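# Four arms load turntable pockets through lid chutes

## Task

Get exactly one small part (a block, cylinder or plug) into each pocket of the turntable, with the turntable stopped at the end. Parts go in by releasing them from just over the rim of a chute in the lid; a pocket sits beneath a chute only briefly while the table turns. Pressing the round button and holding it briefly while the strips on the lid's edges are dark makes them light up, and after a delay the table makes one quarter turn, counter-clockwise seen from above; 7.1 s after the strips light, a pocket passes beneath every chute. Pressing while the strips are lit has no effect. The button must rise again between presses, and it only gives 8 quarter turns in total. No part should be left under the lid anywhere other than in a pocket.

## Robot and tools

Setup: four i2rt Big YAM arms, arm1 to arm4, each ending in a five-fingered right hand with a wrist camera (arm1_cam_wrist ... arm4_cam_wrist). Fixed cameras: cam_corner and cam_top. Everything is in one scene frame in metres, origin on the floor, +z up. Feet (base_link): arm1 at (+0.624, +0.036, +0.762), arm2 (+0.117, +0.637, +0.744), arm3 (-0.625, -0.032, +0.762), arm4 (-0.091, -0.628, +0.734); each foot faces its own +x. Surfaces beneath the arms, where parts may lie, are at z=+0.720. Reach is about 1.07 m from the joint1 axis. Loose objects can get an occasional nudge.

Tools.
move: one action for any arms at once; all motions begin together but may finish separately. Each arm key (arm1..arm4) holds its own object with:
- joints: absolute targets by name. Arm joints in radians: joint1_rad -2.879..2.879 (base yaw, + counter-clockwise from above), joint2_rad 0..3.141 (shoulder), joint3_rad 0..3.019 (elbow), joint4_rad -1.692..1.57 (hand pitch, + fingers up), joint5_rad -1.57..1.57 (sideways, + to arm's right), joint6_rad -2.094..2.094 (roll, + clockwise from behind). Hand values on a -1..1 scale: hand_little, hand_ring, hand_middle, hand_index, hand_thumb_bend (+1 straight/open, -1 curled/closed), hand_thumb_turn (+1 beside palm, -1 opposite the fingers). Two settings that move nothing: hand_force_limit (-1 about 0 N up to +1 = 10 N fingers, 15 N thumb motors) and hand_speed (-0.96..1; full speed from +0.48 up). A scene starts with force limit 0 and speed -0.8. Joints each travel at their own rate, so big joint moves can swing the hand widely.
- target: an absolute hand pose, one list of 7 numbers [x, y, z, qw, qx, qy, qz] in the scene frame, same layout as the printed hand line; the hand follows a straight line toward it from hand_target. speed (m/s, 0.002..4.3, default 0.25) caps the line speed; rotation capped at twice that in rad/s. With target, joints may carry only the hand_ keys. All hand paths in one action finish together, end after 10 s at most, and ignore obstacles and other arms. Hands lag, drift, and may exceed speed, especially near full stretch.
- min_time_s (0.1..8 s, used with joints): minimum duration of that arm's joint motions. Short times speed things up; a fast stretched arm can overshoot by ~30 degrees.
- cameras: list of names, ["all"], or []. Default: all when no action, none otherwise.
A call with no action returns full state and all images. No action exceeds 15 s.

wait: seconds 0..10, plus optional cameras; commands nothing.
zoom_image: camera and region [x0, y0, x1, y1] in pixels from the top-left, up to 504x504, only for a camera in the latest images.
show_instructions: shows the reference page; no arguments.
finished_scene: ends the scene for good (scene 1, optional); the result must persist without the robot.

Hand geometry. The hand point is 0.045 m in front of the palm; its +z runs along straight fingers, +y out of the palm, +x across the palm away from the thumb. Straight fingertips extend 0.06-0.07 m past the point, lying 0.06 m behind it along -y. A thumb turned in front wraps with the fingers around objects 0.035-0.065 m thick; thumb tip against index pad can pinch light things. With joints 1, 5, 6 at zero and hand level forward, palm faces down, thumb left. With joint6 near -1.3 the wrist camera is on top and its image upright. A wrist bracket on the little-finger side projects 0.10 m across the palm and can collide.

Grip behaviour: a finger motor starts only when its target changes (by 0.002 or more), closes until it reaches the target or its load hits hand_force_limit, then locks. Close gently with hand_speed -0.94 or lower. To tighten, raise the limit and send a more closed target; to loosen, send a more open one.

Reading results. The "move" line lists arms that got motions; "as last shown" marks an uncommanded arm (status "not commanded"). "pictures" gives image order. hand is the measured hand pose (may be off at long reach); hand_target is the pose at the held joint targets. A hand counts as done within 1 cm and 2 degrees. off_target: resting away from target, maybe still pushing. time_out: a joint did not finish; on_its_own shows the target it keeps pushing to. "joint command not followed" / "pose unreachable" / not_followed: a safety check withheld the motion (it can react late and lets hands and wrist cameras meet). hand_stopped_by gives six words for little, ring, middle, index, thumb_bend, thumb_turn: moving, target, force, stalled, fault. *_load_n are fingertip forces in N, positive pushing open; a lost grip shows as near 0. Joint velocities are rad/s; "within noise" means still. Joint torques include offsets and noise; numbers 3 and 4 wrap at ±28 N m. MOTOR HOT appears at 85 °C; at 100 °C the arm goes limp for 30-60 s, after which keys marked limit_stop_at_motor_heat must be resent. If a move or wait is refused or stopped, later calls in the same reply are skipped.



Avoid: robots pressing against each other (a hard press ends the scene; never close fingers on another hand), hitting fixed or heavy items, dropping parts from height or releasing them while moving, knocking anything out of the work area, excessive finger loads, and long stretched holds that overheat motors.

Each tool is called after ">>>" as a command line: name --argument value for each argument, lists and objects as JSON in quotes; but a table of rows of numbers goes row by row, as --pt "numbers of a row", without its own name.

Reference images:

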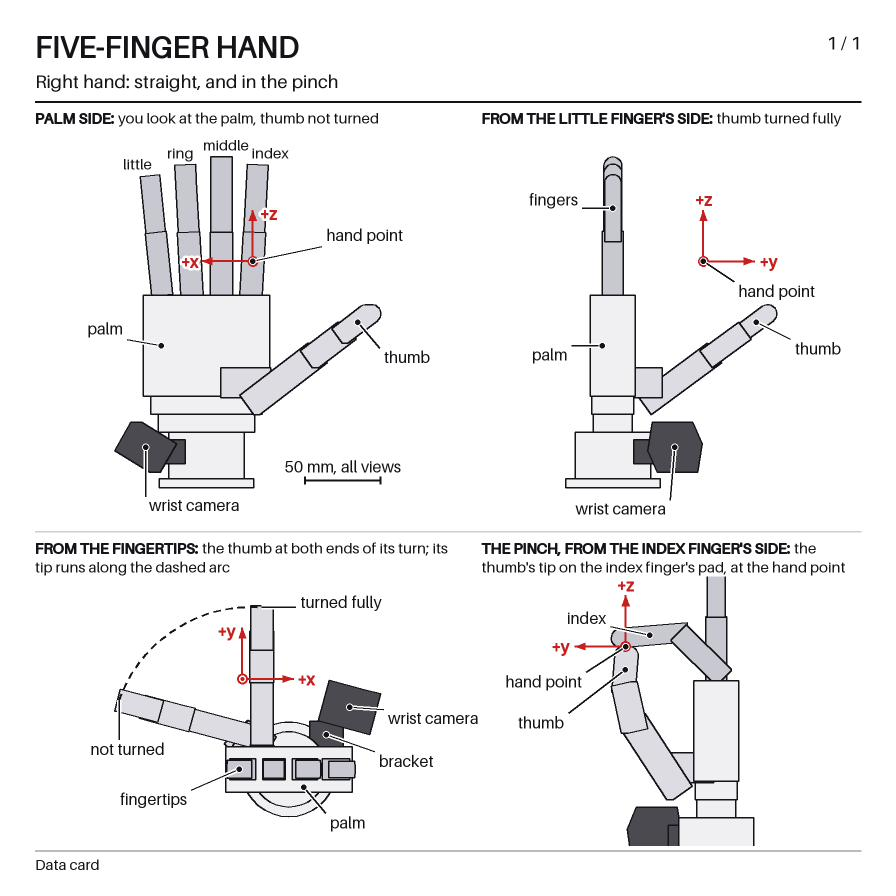

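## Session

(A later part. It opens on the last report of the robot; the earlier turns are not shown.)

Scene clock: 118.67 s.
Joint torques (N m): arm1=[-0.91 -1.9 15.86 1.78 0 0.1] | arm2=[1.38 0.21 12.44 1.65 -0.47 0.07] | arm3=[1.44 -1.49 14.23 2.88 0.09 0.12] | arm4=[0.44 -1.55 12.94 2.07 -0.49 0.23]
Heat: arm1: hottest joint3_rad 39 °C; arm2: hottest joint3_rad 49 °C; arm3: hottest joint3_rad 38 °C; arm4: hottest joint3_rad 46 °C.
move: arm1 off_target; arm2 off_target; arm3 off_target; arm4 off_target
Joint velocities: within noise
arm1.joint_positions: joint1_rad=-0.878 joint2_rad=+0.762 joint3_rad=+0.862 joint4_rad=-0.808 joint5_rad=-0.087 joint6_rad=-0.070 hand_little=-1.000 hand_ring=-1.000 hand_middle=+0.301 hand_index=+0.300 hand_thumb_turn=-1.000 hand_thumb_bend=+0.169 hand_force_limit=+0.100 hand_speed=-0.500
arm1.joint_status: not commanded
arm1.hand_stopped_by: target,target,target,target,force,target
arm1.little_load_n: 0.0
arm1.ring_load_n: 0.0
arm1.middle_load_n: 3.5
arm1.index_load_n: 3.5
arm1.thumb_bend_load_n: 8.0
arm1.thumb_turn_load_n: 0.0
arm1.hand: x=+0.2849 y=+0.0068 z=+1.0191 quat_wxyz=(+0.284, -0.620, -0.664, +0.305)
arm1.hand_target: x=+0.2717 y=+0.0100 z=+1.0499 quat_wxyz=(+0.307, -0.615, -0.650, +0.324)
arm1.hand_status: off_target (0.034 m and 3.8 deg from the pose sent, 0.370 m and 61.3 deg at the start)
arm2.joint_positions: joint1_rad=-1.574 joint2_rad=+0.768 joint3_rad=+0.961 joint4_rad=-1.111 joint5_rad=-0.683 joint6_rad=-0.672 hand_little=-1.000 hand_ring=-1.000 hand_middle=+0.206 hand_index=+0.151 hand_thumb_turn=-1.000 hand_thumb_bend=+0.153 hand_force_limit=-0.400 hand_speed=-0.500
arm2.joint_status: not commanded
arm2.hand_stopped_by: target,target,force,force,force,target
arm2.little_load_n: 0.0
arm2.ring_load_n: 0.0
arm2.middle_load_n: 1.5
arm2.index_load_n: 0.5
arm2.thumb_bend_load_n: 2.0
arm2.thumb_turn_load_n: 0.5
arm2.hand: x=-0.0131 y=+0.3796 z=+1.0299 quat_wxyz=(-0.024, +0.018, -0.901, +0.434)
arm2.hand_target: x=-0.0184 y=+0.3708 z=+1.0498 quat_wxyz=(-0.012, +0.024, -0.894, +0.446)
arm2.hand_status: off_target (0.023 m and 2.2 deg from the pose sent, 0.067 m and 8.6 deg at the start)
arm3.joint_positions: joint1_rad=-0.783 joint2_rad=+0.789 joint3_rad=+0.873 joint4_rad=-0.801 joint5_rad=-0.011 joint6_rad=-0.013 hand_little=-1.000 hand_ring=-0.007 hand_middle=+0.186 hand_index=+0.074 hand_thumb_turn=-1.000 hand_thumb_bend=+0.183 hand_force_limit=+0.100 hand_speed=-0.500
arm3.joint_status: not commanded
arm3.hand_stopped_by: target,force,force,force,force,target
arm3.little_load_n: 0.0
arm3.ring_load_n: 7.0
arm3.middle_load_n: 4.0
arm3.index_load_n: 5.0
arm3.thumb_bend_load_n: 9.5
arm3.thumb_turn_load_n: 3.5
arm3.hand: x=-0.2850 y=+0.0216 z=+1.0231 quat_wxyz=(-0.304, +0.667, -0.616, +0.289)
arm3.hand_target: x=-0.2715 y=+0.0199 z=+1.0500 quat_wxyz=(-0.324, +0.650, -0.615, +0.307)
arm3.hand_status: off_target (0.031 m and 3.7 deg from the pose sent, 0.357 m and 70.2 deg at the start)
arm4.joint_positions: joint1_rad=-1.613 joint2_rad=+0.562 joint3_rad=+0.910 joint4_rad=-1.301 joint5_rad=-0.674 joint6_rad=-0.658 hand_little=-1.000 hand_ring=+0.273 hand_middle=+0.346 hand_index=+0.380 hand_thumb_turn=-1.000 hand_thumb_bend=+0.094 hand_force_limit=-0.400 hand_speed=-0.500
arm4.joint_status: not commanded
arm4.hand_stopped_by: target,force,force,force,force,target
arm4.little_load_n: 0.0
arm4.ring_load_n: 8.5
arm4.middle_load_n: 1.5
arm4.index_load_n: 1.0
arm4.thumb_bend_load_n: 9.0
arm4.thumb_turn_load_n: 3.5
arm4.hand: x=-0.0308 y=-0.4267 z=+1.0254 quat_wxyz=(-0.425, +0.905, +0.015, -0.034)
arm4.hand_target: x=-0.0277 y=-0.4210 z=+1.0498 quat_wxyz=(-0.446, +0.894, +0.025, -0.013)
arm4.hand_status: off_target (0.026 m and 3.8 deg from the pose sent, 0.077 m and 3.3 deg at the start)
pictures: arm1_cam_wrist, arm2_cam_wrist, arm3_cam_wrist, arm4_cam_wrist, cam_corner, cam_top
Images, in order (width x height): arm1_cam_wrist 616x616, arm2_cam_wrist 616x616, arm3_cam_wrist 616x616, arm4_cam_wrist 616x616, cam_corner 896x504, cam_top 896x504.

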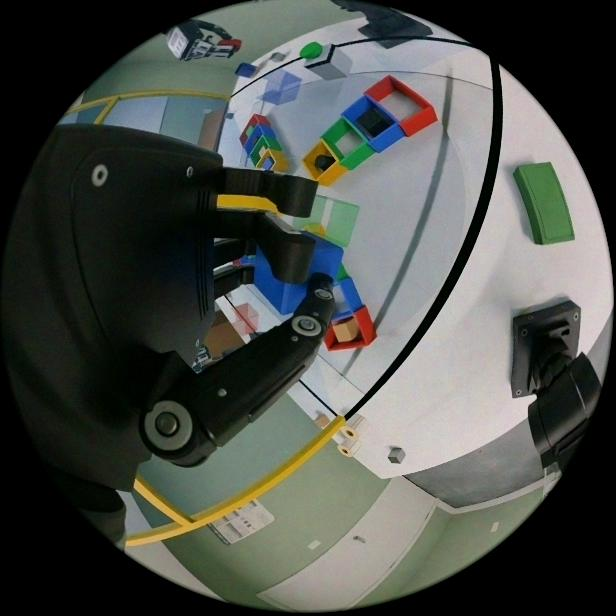

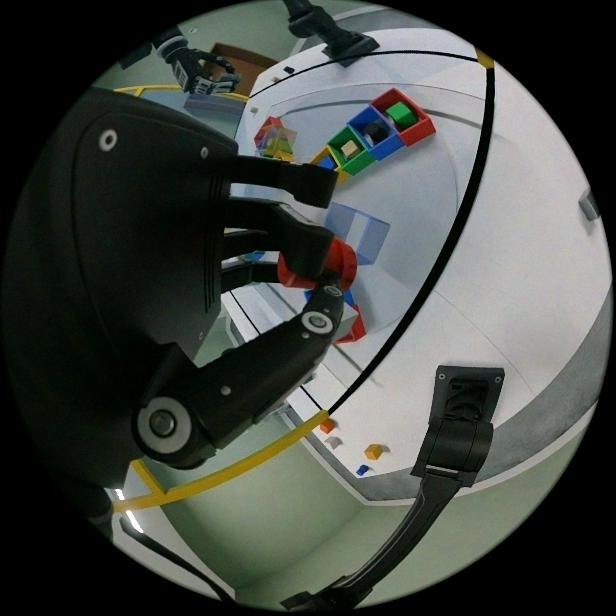

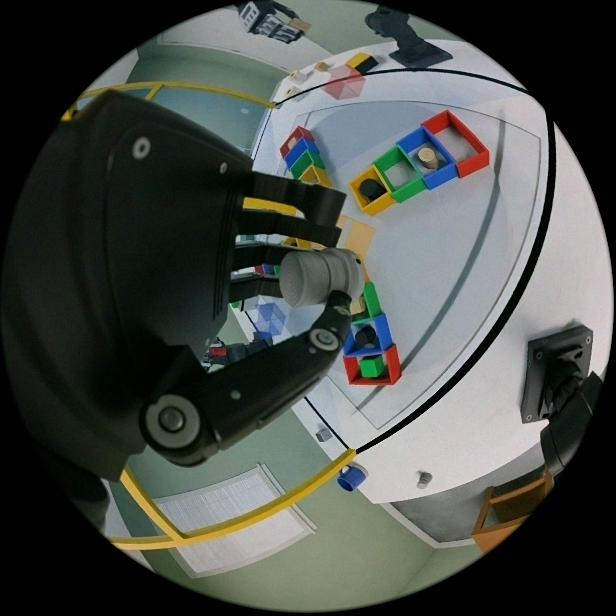

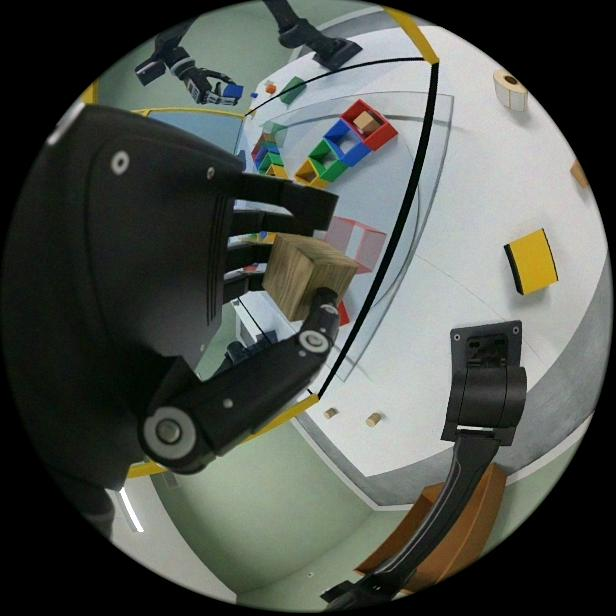

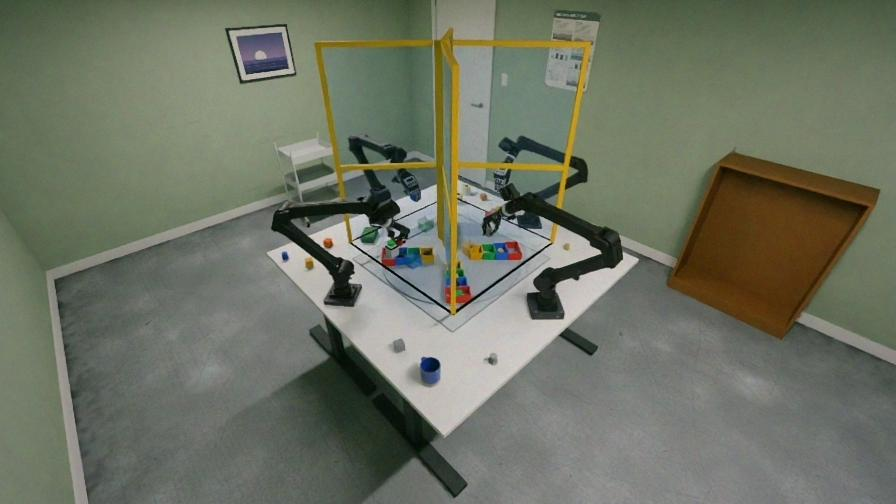

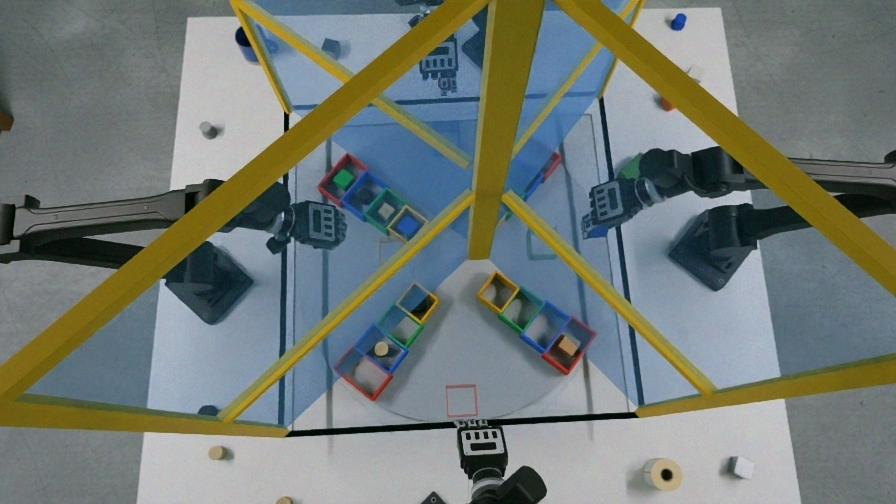

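>>> zoom_image --camera "arm1_cam_wrist" --region '[230, 170, 390, 330]'

>>> zoom_image --camera "arm2_cam_wrist" --region '[250, 180, 410, 340]'

>>> zoom_image --camera "arm3_cam_wrist" --region '[250, 180, 410, 340]'

>>> zoom_image --camera "arm4_cam_wrist" --region '[250, 180, 410, 340]'

Scaled by 3.150 from the camera's image (finer frame: 880x880).

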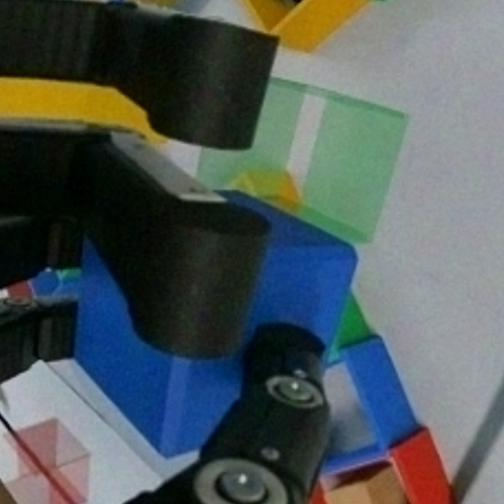

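Scaled by 3.150 from the camera's image (finer frame: 880x880).

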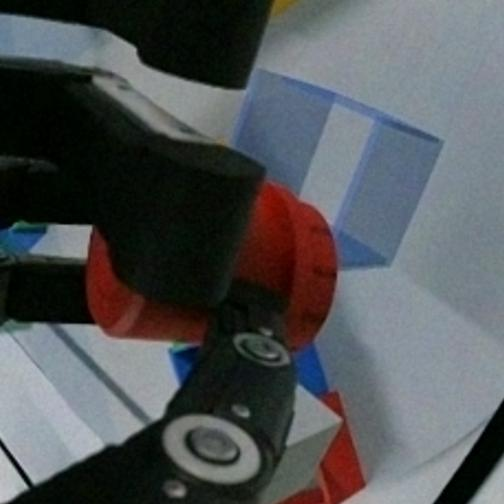

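Scaled by 3.150 from the camera's image (finer frame: 880x880).

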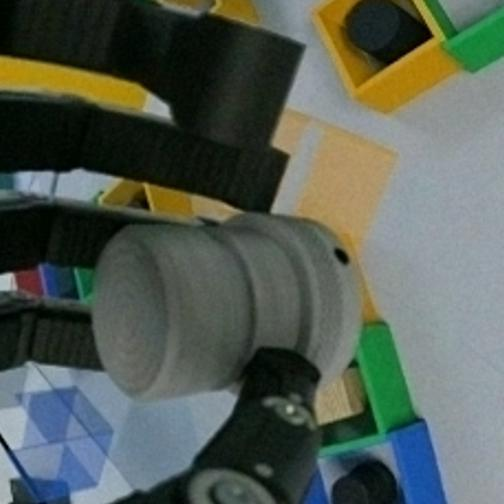

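Scaled by 3.150 from the camera's image (finer frame: 880x880).

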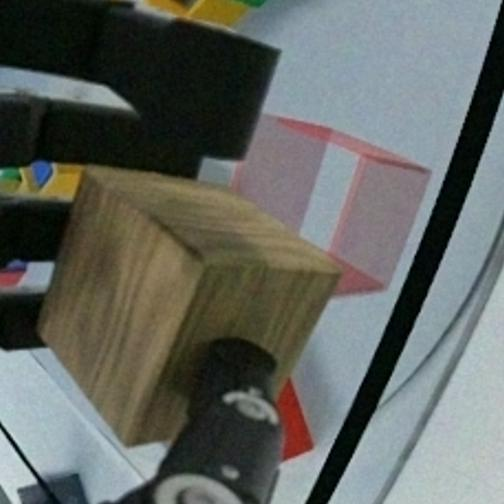

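>>> move --arm1 '{"target": [0.182, 0.025, 1.004, -0.3069, 0.6155, 0.6497, -0.3239], "speed": 0.12}' --arm2 '{"target": [-0.021, 0.301, 1.006, 0.0121, -0.0242, 0.8946, -0.446], "speed": 0.12}' --arm3 '{"target": [-0.174, 0.020, 0.998, 0.3239, -0.6497, 0.6155, -0.3069], "speed": 0.12}' --arm4 '{"target": [-0.024, -0.352, 1.0, 0.446, -0.8946, -0.025, 0.0125], "speed": 0.12}' --cameras '["all"]'

>>> zoom_image --camera "arm1_cam_wrist" --region '[230, 200, 390, 360]'

>>> zoom_image --camera "arm2_cam_wrist" --region '[250, 200, 410, 360]'

>>> zoom_image --camera "arm3_cam_wrist" --region '[250, 200, 410, 360]'

>>> zoom_image --camera "arm4_cam_wrist" --region '[250, 200, 410, 360]'

Scene clock: 131.07 s.
Joint torques (N m): arm1=[-1.14 -4.54 15.69 1.83 -0.13 -0.04] | arm2=[1.26 -2.14 8.54 1.84 -0.34 0.1] | arm3=[0.91 -4.72 14.13 3.02 -0.03 0.05] | arm4=[0.38 -2.14 9.44 2.37 -0.32 0.21]
Heat: arm1: hottest joint3_rad 41 °C; arm2: hottest joint3_rad 48 °C; arm3: hottest joint3_rad 43 °C; arm4: hottest joint3_rad 47 °C.
move: arm1 off_target; arm2 done; arm3 off_target; arm4 done
Joint velocities: within noise
arm1.joint_positions: joint1_rad=-0.908 joint2_rad=+1.019 joint3_rad=+0.877 joint4_rad=-0.568 joint5_rad=-0.108 joint6_rad=-0.074 hand_little=-1.000 hand_ring=-1.000 hand_middle=+0.301 hand_index=+0.300 hand_thumb_turn=-1.000 hand_thumb_bend=+0.169 hand_force_limit=+0.100 hand_speed=-0.500
arm1.joint_status: not commanded
arm1.hand_stopped_by: target,target,target,target,force,target
arm1.little_load_n: 0.0
arm1.ring_load_n: 0.0
arm1.middle_load_n: 3.0
arm1.index_load_n: 3.0
arm1.thumb_bend_load_n: 8.0
arm1.thumb_turn_load_n: 0.0
arm1.hand: x=+0.2012 y=+0.0193 z=+0.9738 quat_wxyz=(+0.282, -0.626, -0.660, +0.306)
arm1.hand_target: x=+0.1839 y=+0.0249 z=+1.0042 quat_wxyz=(+0.307, -0.615, -0.650, +0.324)
arm1.hand_status: off_target (0.036 m and 3.9 deg from the pose sent, 0.106 m and 3.8 deg at the start)
arm2.joint_positions: joint1_rad=-1.384 joint2_rad=+0.888 joint3_rad=+0.942 joint4_rad=-0.825 joint5_rad=-0.554 joint6_rad=-0.504 hand_little=-1.000 hand_ring=-1.000 hand_middle=+0.206 hand_index=+0.151 hand_thumb_turn=-1.000 hand_thumb_bend=+0.153 hand_force_limit=-0.400 hand_speed=-0.500
arm2.joint_status: not commanded
arm2.hand_stopped_by: target,target,force,force,force,target
arm2.little_load_n: 0.0
arm2.ring_load_n: 0.0
arm2.middle_load_n: 1.0
arm2.index_load_n: 0.0
arm2.thumb_bend_load_n: 2.0
arm2.thumb_turn_load_n: 0.5
arm2.hand: x=-0.0231 y=+0.3042 z=+1.0105 quat_wxyz=(-0.008, +0.027, -0.894, +0.447)
arm2.hand_target: x=-0.0210 y=+0.3012 z=+1.0059 quat_wxyz=(-0.012, +0.024, -0.895, +0.446)
arm2.hand_status: done (0.006 m and 0.6 deg from the pose sent, 0.083 m and 2.2 deg at the start)
arm3.joint_positions: joint1_rad=-0.793 joint2_rad=+1.068 joint3_rad=+0.890 joint4_rad=-0.539 joint5_rad=-0.017 joint6_rad=-0.013 hand_little=-1.000 hand_ring=-0.007 hand_middle=+0.186 hand_index=+0.074 hand_thumb_turn=-1.000 hand_thumb_bend=+0.183 hand_force_limit=+0.100 hand_speed=-0.500
arm3.joint_status: not commanded
arm3.hand_stopped_by: target,force,force,force,force,target
arm3.little_load_n: 0.0
arm3.ring_load_n: 7.0
arm3.middle_load_n: 4.5
arm3.index_load_n: 5.0
arm3.thumb_bend_load_n: 10.0
arm3.thumb_turn_load_n: 3.5
arm3.hand: x=-0.1932 y=+0.0232 z=+0.9721 quat_wxyz=(-0.304, +0.664, -0.619, +0.288)
arm3.hand_target: x=-0.1756 y=+0.0198 z=+0.9981 quat_wxyz=(-0.324, +0.650, -0.615, +0.307)
arm3.hand_status: off_target (0.032 m and 3.6 deg from the pose sent, 0.114 m and 3.6 deg at the start)
arm4.joint_positions: joint1_rad=-1.351 joint2_rad=+0.642 joint3_rad=+0.830 joint4_rad=-0.957 joint5_rad=-0.494 joint6_rad=-0.431 hand_little=-1.000 hand_ring=+0.273 hand_middle=+0.346 hand_index=+0.380 hand_thumb_turn=-1.000 hand_thumb_bend=+0.094 hand_force_limit=-0.400 hand_speed=-0.500
arm4.joint_status: not commanded
arm4.hand_stopped_by: target,force,force,force,force,target
arm4.little_load_n: 0.0
arm4.ring_load_n: 8.5
arm4.middle_load_n: 1.5
arm4.index_load_n: 1.0
arm4.thumb_bend_load_n: 9.0
arm4.thumb_turn_load_n: 3.5
arm4.hand: x=-0.0239 y=-0.3569 z=+0.9987 quat_wxyz=(-0.440, +0.898, +0.026, -0.013)
arm4.hand_target: x=-0.0241 y=-0.3521 z=+1.0001 quat_wxyz=(-0.446, +0.895, +0.025, -0.013)
arm4.hand_status: done (0.005 m and 0.8 deg from the pose sent, 0.079 m and 3.8 deg at the start)
pictures: arm1_cam_wrist, arm2_cam_wrist, arm3_cam_wrist, arm4_cam_wrist, cam_corner, cam_top
Images, in order (width x height): arm1_cam_wrist 616x616, arm2_cam_wrist 616x616, arm3_cam_wrist 616x616, arm4_cam_wrist 616x616, cam_corner 896x504, cam_top 896x504.

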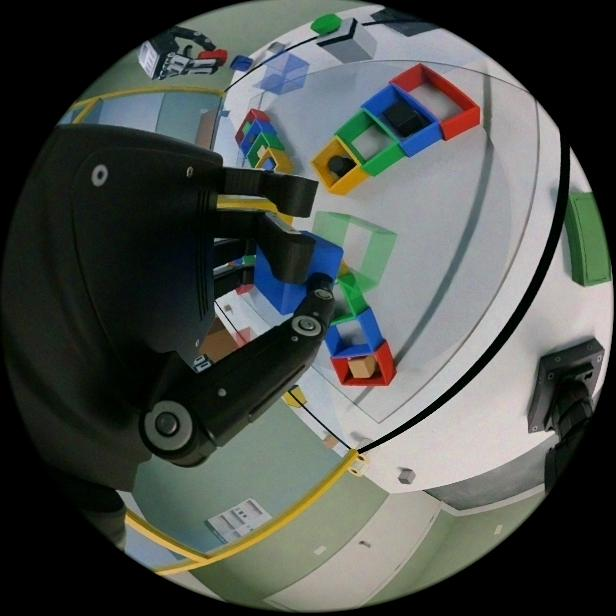

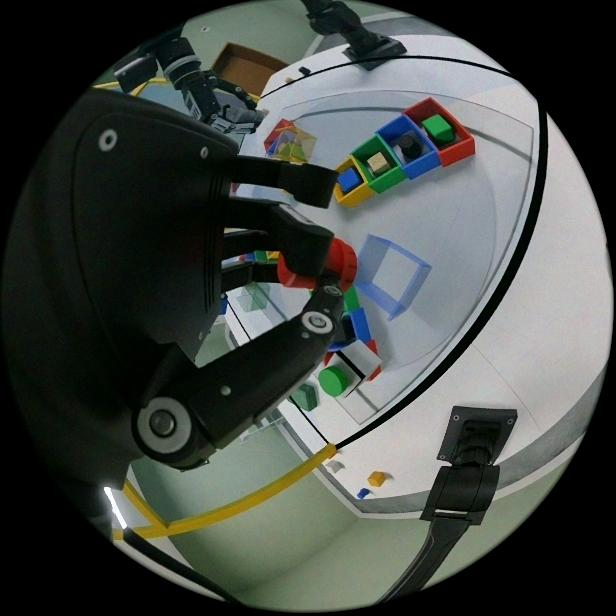

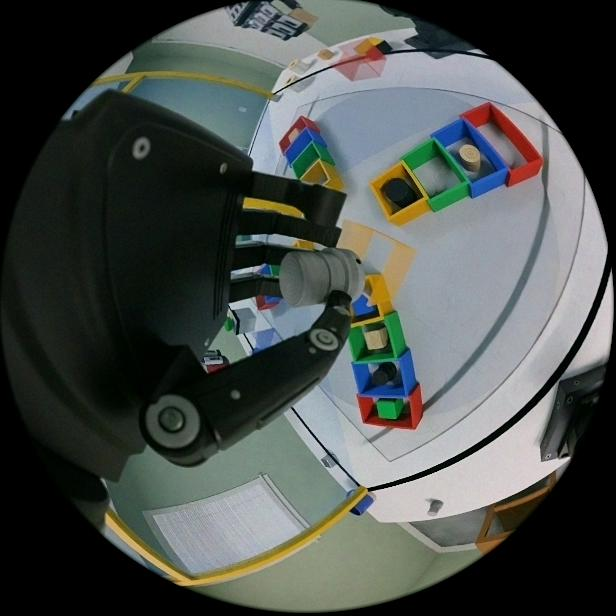

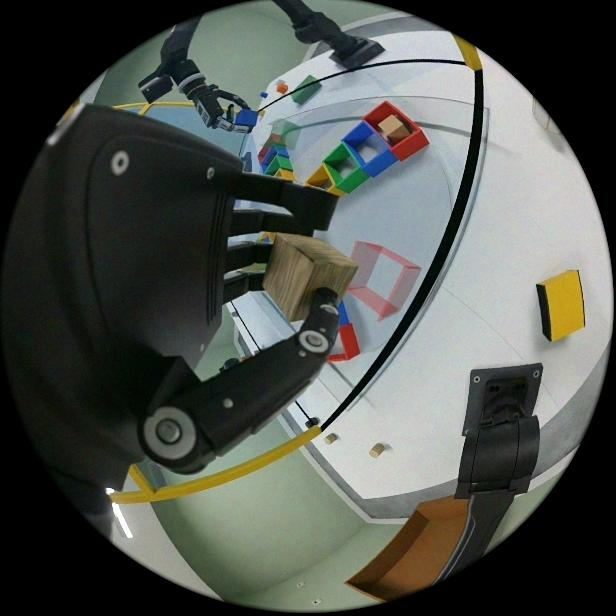

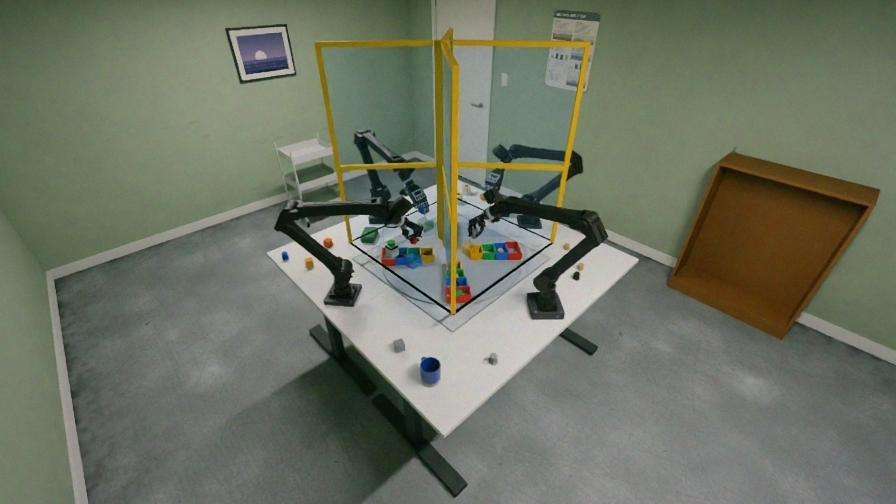

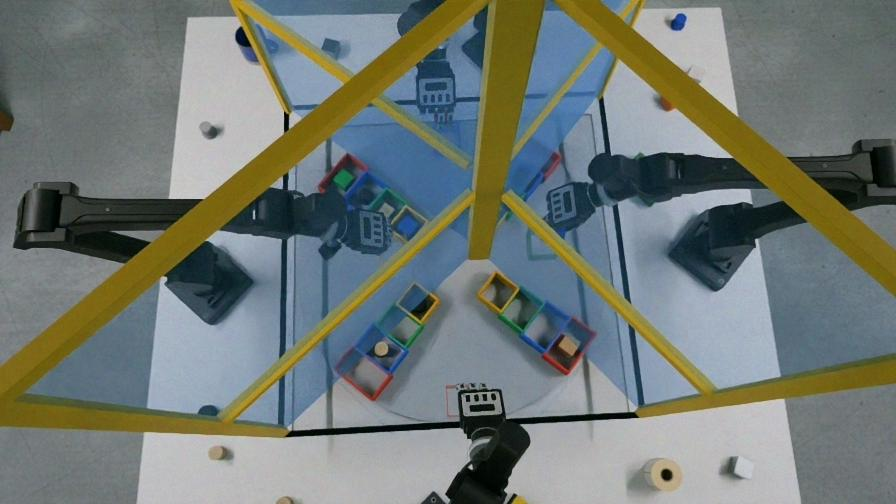

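Scaled by 3.150 from the camera's image (finer frame: 880x880).

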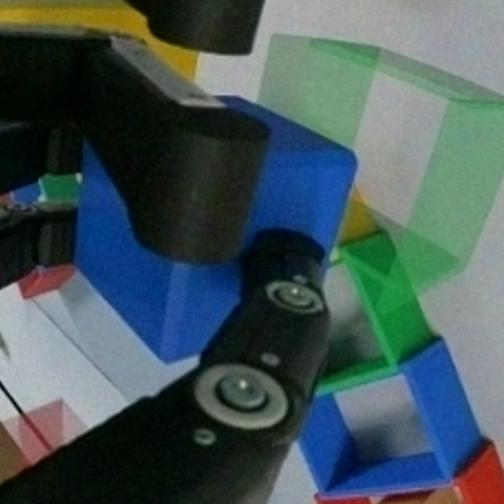

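Scaled by 3.150 from the camera's image (finer frame: 880x880).

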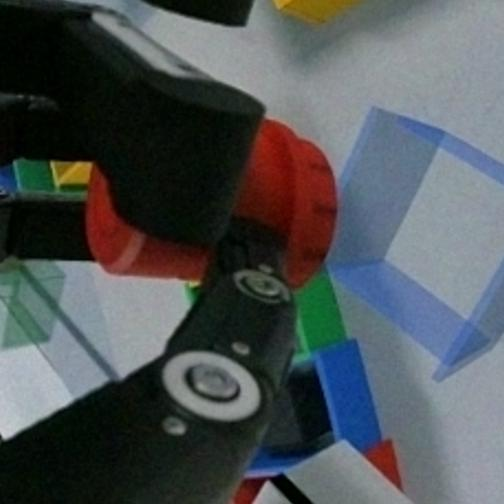

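Scaled by 3.150 from the camera's image (finer frame: 880x880).

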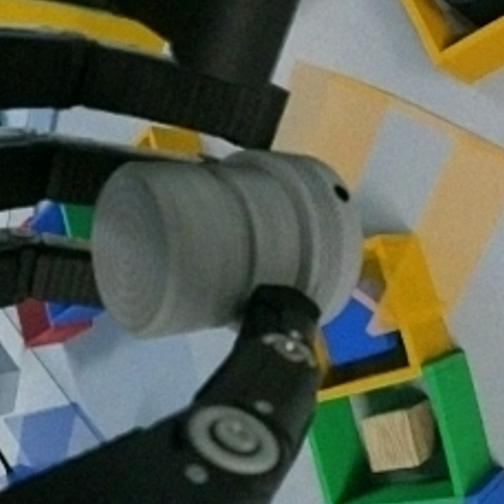

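Scaled by 3.150 from the camera's image (finer frame: 880x880).

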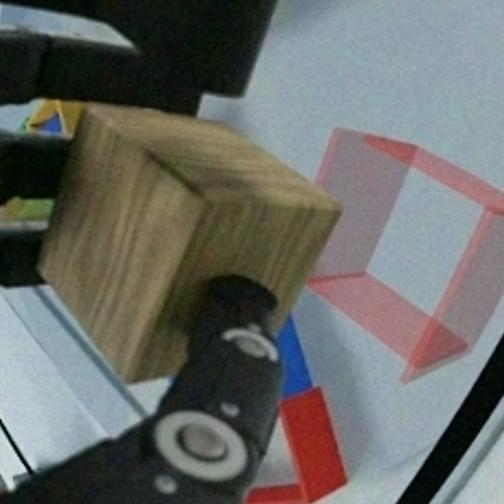

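>>> zoom_image --camera "arm1_cam_wrist" --region '[300, 200, 410, 310]'

>>> zoom_image --camera "arm2_cam_wrist" --region '[340, 220, 450, 330]'

>>> zoom_image --camera "arm3_cam_wrist" --region '[320, 210, 430, 320]'

>>> zoom_image --camera "arm4_cam_wrist" --region '[330, 230, 440, 340]'

Scaled by 4.582 from the camera's image (finer frame: 880x880).

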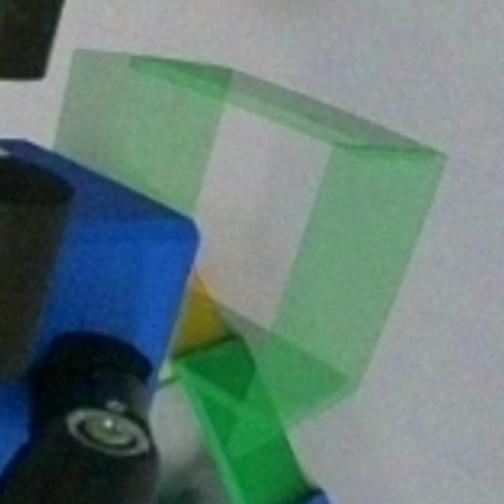

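Scaled by 4.582 from the camera's image (finer frame: 880x880).

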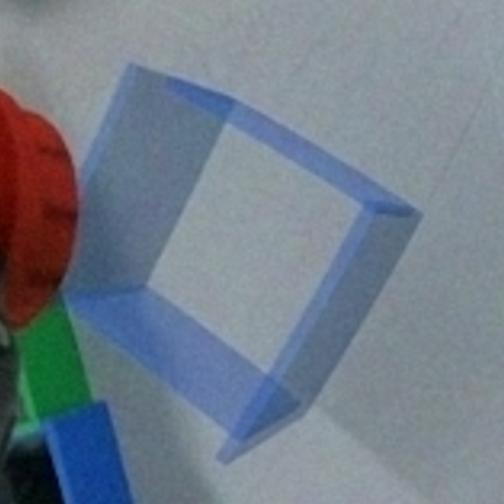

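Scaled by 4.582 from the camera's image (finer frame: 880x880).

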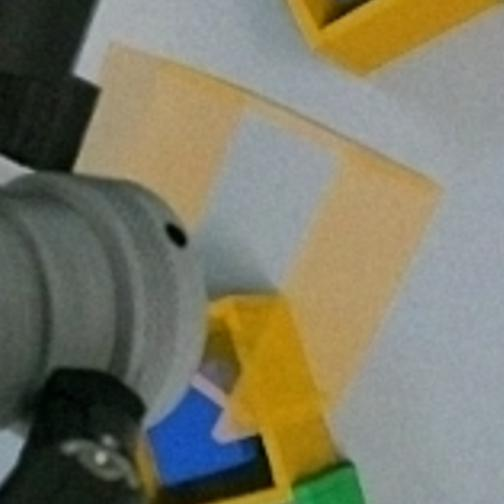

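Scaled by 4.582 from the camera's image (finer frame: 880x880).

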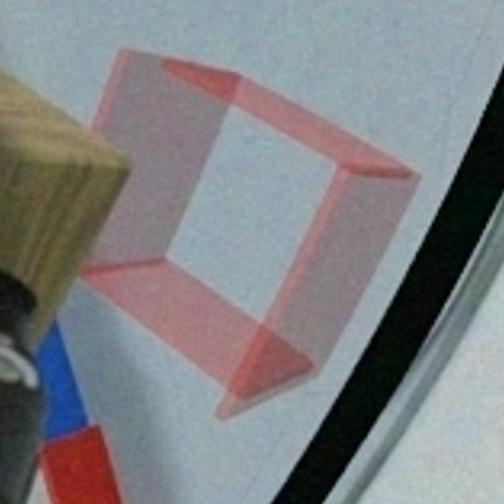

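>>> move --arm1 '{"target": [0.1763, 0.0309, 0.998, -0.3069, 0.6155, 0.6497, -0.3239], "speed": 0.08}' --arm2 '{"target": [-0.012, 0.314, 0.972, 0.0121, -0.0242, 0.8946, -0.446], "speed": 0.08}' --arm3 '{"target": [-0.1697, 0.012, 0.986, 0.3239, -0.6497, 0.6155, -0.3069], "speed": 0.08}' --arm4 '{"target": [-0.029, -0.361, 0.968, 0.446, -0.8946, -0.025, 0.0125], "speed": 0.08}' --cameras '["arm1_cam_wrist", "arm2_cam_wrist", "arm3_cam_wrist", "arm4_cam_wrist"]'

>>> zoom_image --camera "arm1_cam_wrist" --region '[260, 200, 400, 340]'

>>> zoom_image --camera "arm2_cam_wrist" --region '[280, 200, 420, 340]'

>>> zoom_image --camera "arm3_cam_wrist" --region '[280, 200, 420, 340]'

>>> zoom_image --camera "arm4_cam_wrist" --region '[280, 210, 420, 350]'

Scene clock: 136.43 s.
Joint torques (N m): arm1=[-1.49 -4.66 15.51 1.8 -0.15 -0.05] | arm2=[0.67 -2.67 8.47 1.87 -0.47 0.04] | arm3=[1.03 -4.54 12.53 3 -0.07 -0.1] | arm4=[0.09 -2.61 9.5 2.36 -0.46 0.17]
Heat: arm1: hottest joint3_rad 43 °C; arm2: hottest joint3_rad 48 °C; arm3: hottest joint3_rad 44 °C; arm4: hottest joint3_rad 47 °C.
move: arm1 off_target; arm2 done; arm3 off_target; arm4 done
Joint velocities: within noise
arm1.joint_positions: joint1_rad=-0.924 joint2_rad=+1.036 joint3_rad=+0.877 joint4_rad=-0.546 joint5_rad=-0.121 joint6_rad=-0.084 hand_little=-1.000 hand_ring=-1.000 hand_middle=+0.301 hand_index=+0.300 hand_thumb_turn=-1.000 hand_thumb_bend=+0.169 hand_force_limit=+0.100 hand_speed=-0.500
arm1.joint_status: not commanded
arm1.hand_stopped_by: target,target,target,target,force,target
arm1.little_load_n: 0.0
arm1.ring_load_n: 0.0
arm1.middle_load_n: 3.5
arm1.index_load_n: 3.0
arm1.thumb_bend_load_n: 8.0
arm1.thumb_turn_load_n: 0.0
arm1.hand: x=+0.1953 y=+0.0246 z=+0.9709 quat_wxyz=(+0.284, -0.625, -0.659, +0.309)
arm1.hand_target: x=+0.1780 y=+0.0309 z=+0.9983 quat_wxyz=(+0.307, -0.616, -0.650, +0.324)
arm1.hand_status: off_target (0.034 m and 3.5 deg from the pose sent, 0.037 m and 3.9 deg at the start)
arm2.joint_positions: joint1_rad=-1.384 joint2_rad=+0.859 joint3_rad=+0.831 joint4_rad=-0.760 joint5_rad=-0.554 joint6_rad=-0.504 hand_little=-1.000 hand_ring=-1.000 hand_middle=+0.206 hand_index=+0.151 hand_thumb_turn=-1.000 hand_thumb_bend=+0.153 hand_force_limit=-0.400 hand_speed=-0.500
arm2.joint_status: not commanded
arm2.hand_stopped_by: target,target,force,force,force,target
arm2.little_load_n: 0.0
arm2.ring_load_n: 0.0
arm2.middle_load_n: 1.5
arm2.index_load_n: 0.0
arm2.thumb_bend_load_n: 2.0
arm2.thumb_turn_load_n: 0.0
arm2.hand: x=-0.0144 y=+0.3148 z=+0.9716 quat_wxyz=(-0.013, +0.025, -0.897, +0.441)
arm2.hand_target: x=-0.0121 y=+0.3140 z=+0.9721 quat_wxyz=(-0.012, +0.024, -0.895, +0.446)
arm2.hand_status: done (0.003 m and 0.6 deg from the pose sent, 0.041 m and 0.7 deg at the start)
arm3.joint_positions: joint1_rad=-0.817 joint2_rad=+1.083 joint3_rad=+0.890 joint4_rad=-0.501 joint5_rad=-0.034 joint6_rad=-0.013 hand_little=-1.000 hand_ring=-0.007 hand_middle=+0.186 hand_index=+0.074 hand_thumb_turn=-1.000 hand_thumb_bend=+0.183 hand_force_limit=+0.100 hand_speed=-0.500
arm3.joint_status: not commanded
arm3.hand_stopped_by: target,force,force,force,force,target
arm3.little_load_n: 0.0
arm3.ring_load_n: 7.0
arm3.middle_load_n: 4.5
arm3.index_load_n: 5.0
arm3.thumb_bend_load_n: 9.5
arm3.thumb_turn_load_n: 3.0
arm3.hand: x=-0.1833 y=+0.0167 z=+0.9729 quat_wxyz=(-0.314, +0.656, -0.620, +0.293)
arm3.hand_target: x=-0.1704 y=+0.0118 z=+0.9862 quat_wxyz=(-0.324, +0.650, -0.616, +0.307)
arm3.hand_status: off_target (0.019 m and 2.1 deg from the pose sent, 0.029 m and 3.5 deg at the start)
arm4.joint_positions: joint1_rad=-1.351 joint2_rad=+0.604 joint3_rad=+0.731 joint4_rad=-0.908 joint5_rad=-0.494 joint6_rad=-0.431 hand_little=-1.000 hand_ring=+0.273 hand_middle=+0.346 hand_index=+0.380 hand_thumb_turn=-1.000 hand_thumb_bend=+0.094 hand_force_limit=-0.400 hand_speed=-0.500
arm4.joint_status: not commanded
arm4.hand_stopped_by: target,force,force,force,force,target
arm4.little_load_n: 0.0
arm4.ring_load_n: 8.0
arm4.middle_load_n: 1.5
arm4.index_load_n: 1.0
arm4.thumb_bend_load_n: 9.0
arm4.thumb_turn_load_n: 4.0
arm4.hand: x=-0.0291 y=-0.3646 z=+0.9645 quat_wxyz=(-0.436, +0.900, +0.025, -0.016)
arm4.hand_target: x=-0.0290 y=-0.3611 z=+0.9682 quat_wxyz=(-0.446, +0.895, +0.025, -0.013)
arm4.hand_status: done (0.005 m and 1.4 deg from the pose sent, 0.031 m and 0.8 deg at the start)
Images, in order (width x height): arm1_cam_wrist 616x616, arm2_cam_wrist 616x616, arm3_cam_wrist 616x616, arm4_cam_wrist 616x616.

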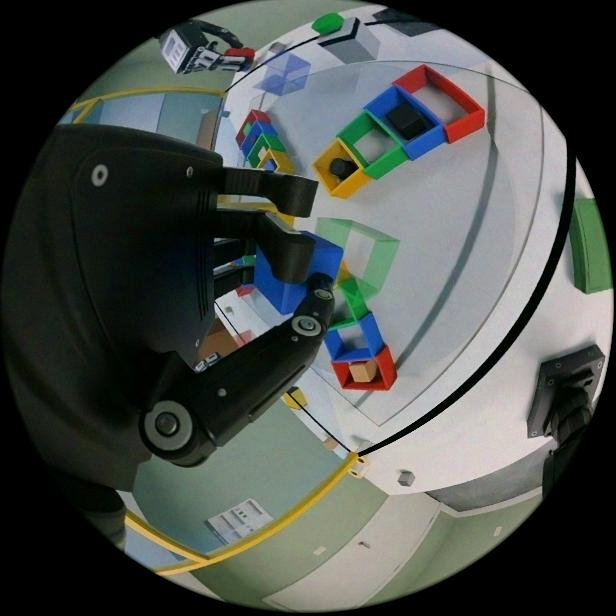

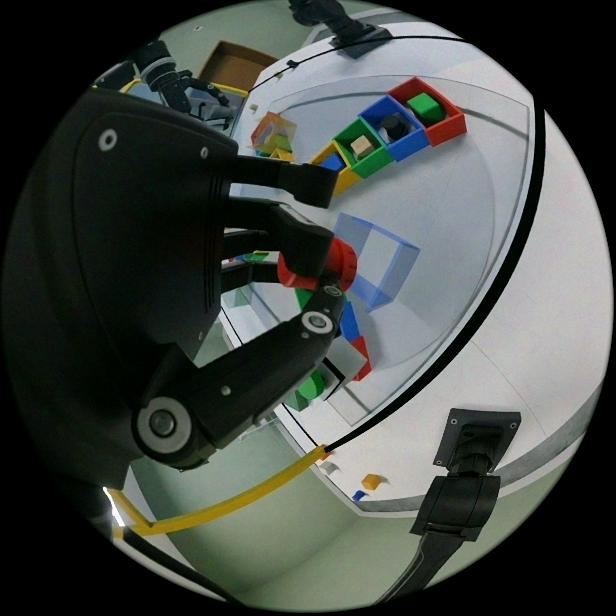

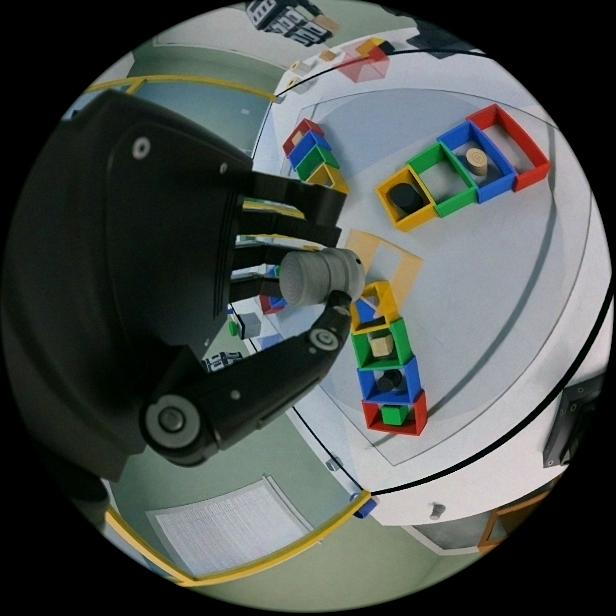

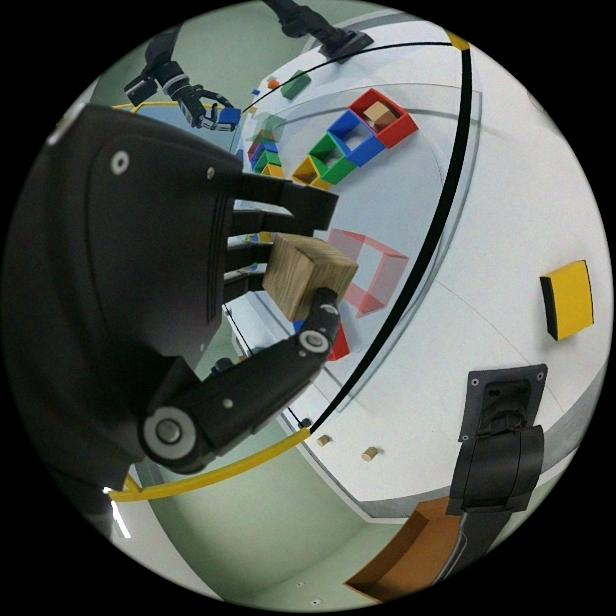

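Scaled by 3.600 from the camera's image (finer frame: 880x880).

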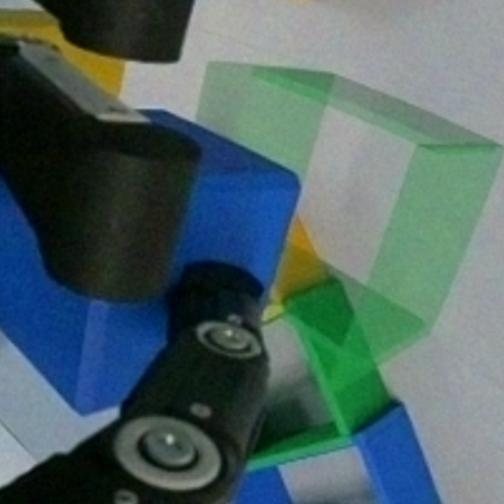

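Scaled by 3.600 from the camera's image (finer frame: 880x880).

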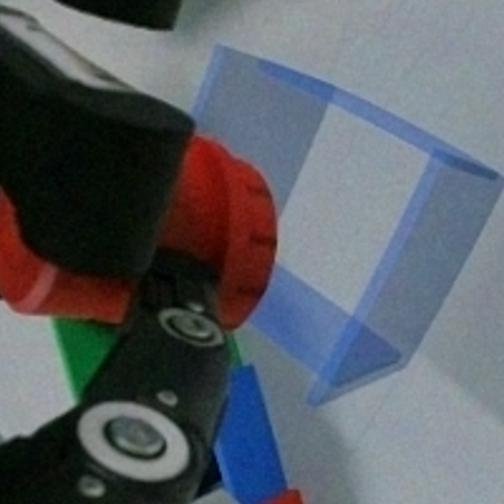

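Scaled by 3.600 from the camera's image (finer frame: 880x880).

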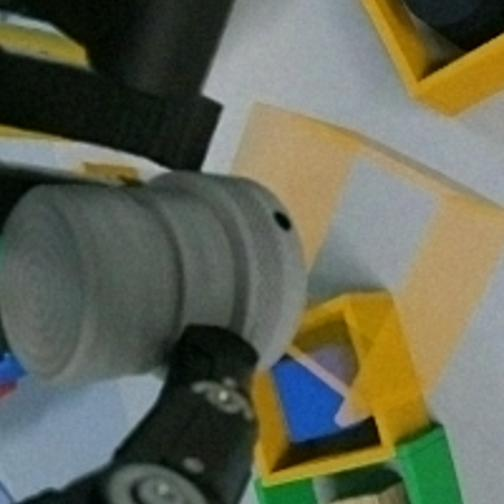

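Scaled by 3.600 from the camera's image (finer frame: 880x880).

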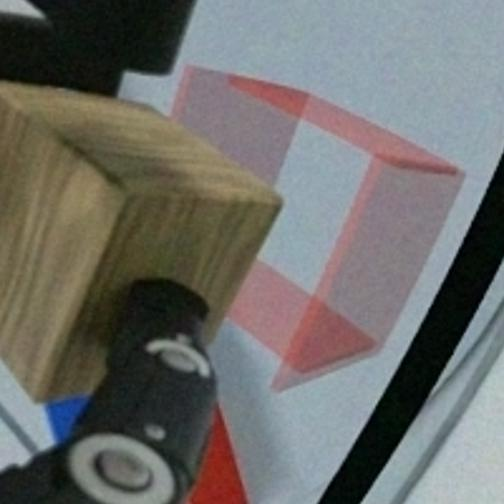

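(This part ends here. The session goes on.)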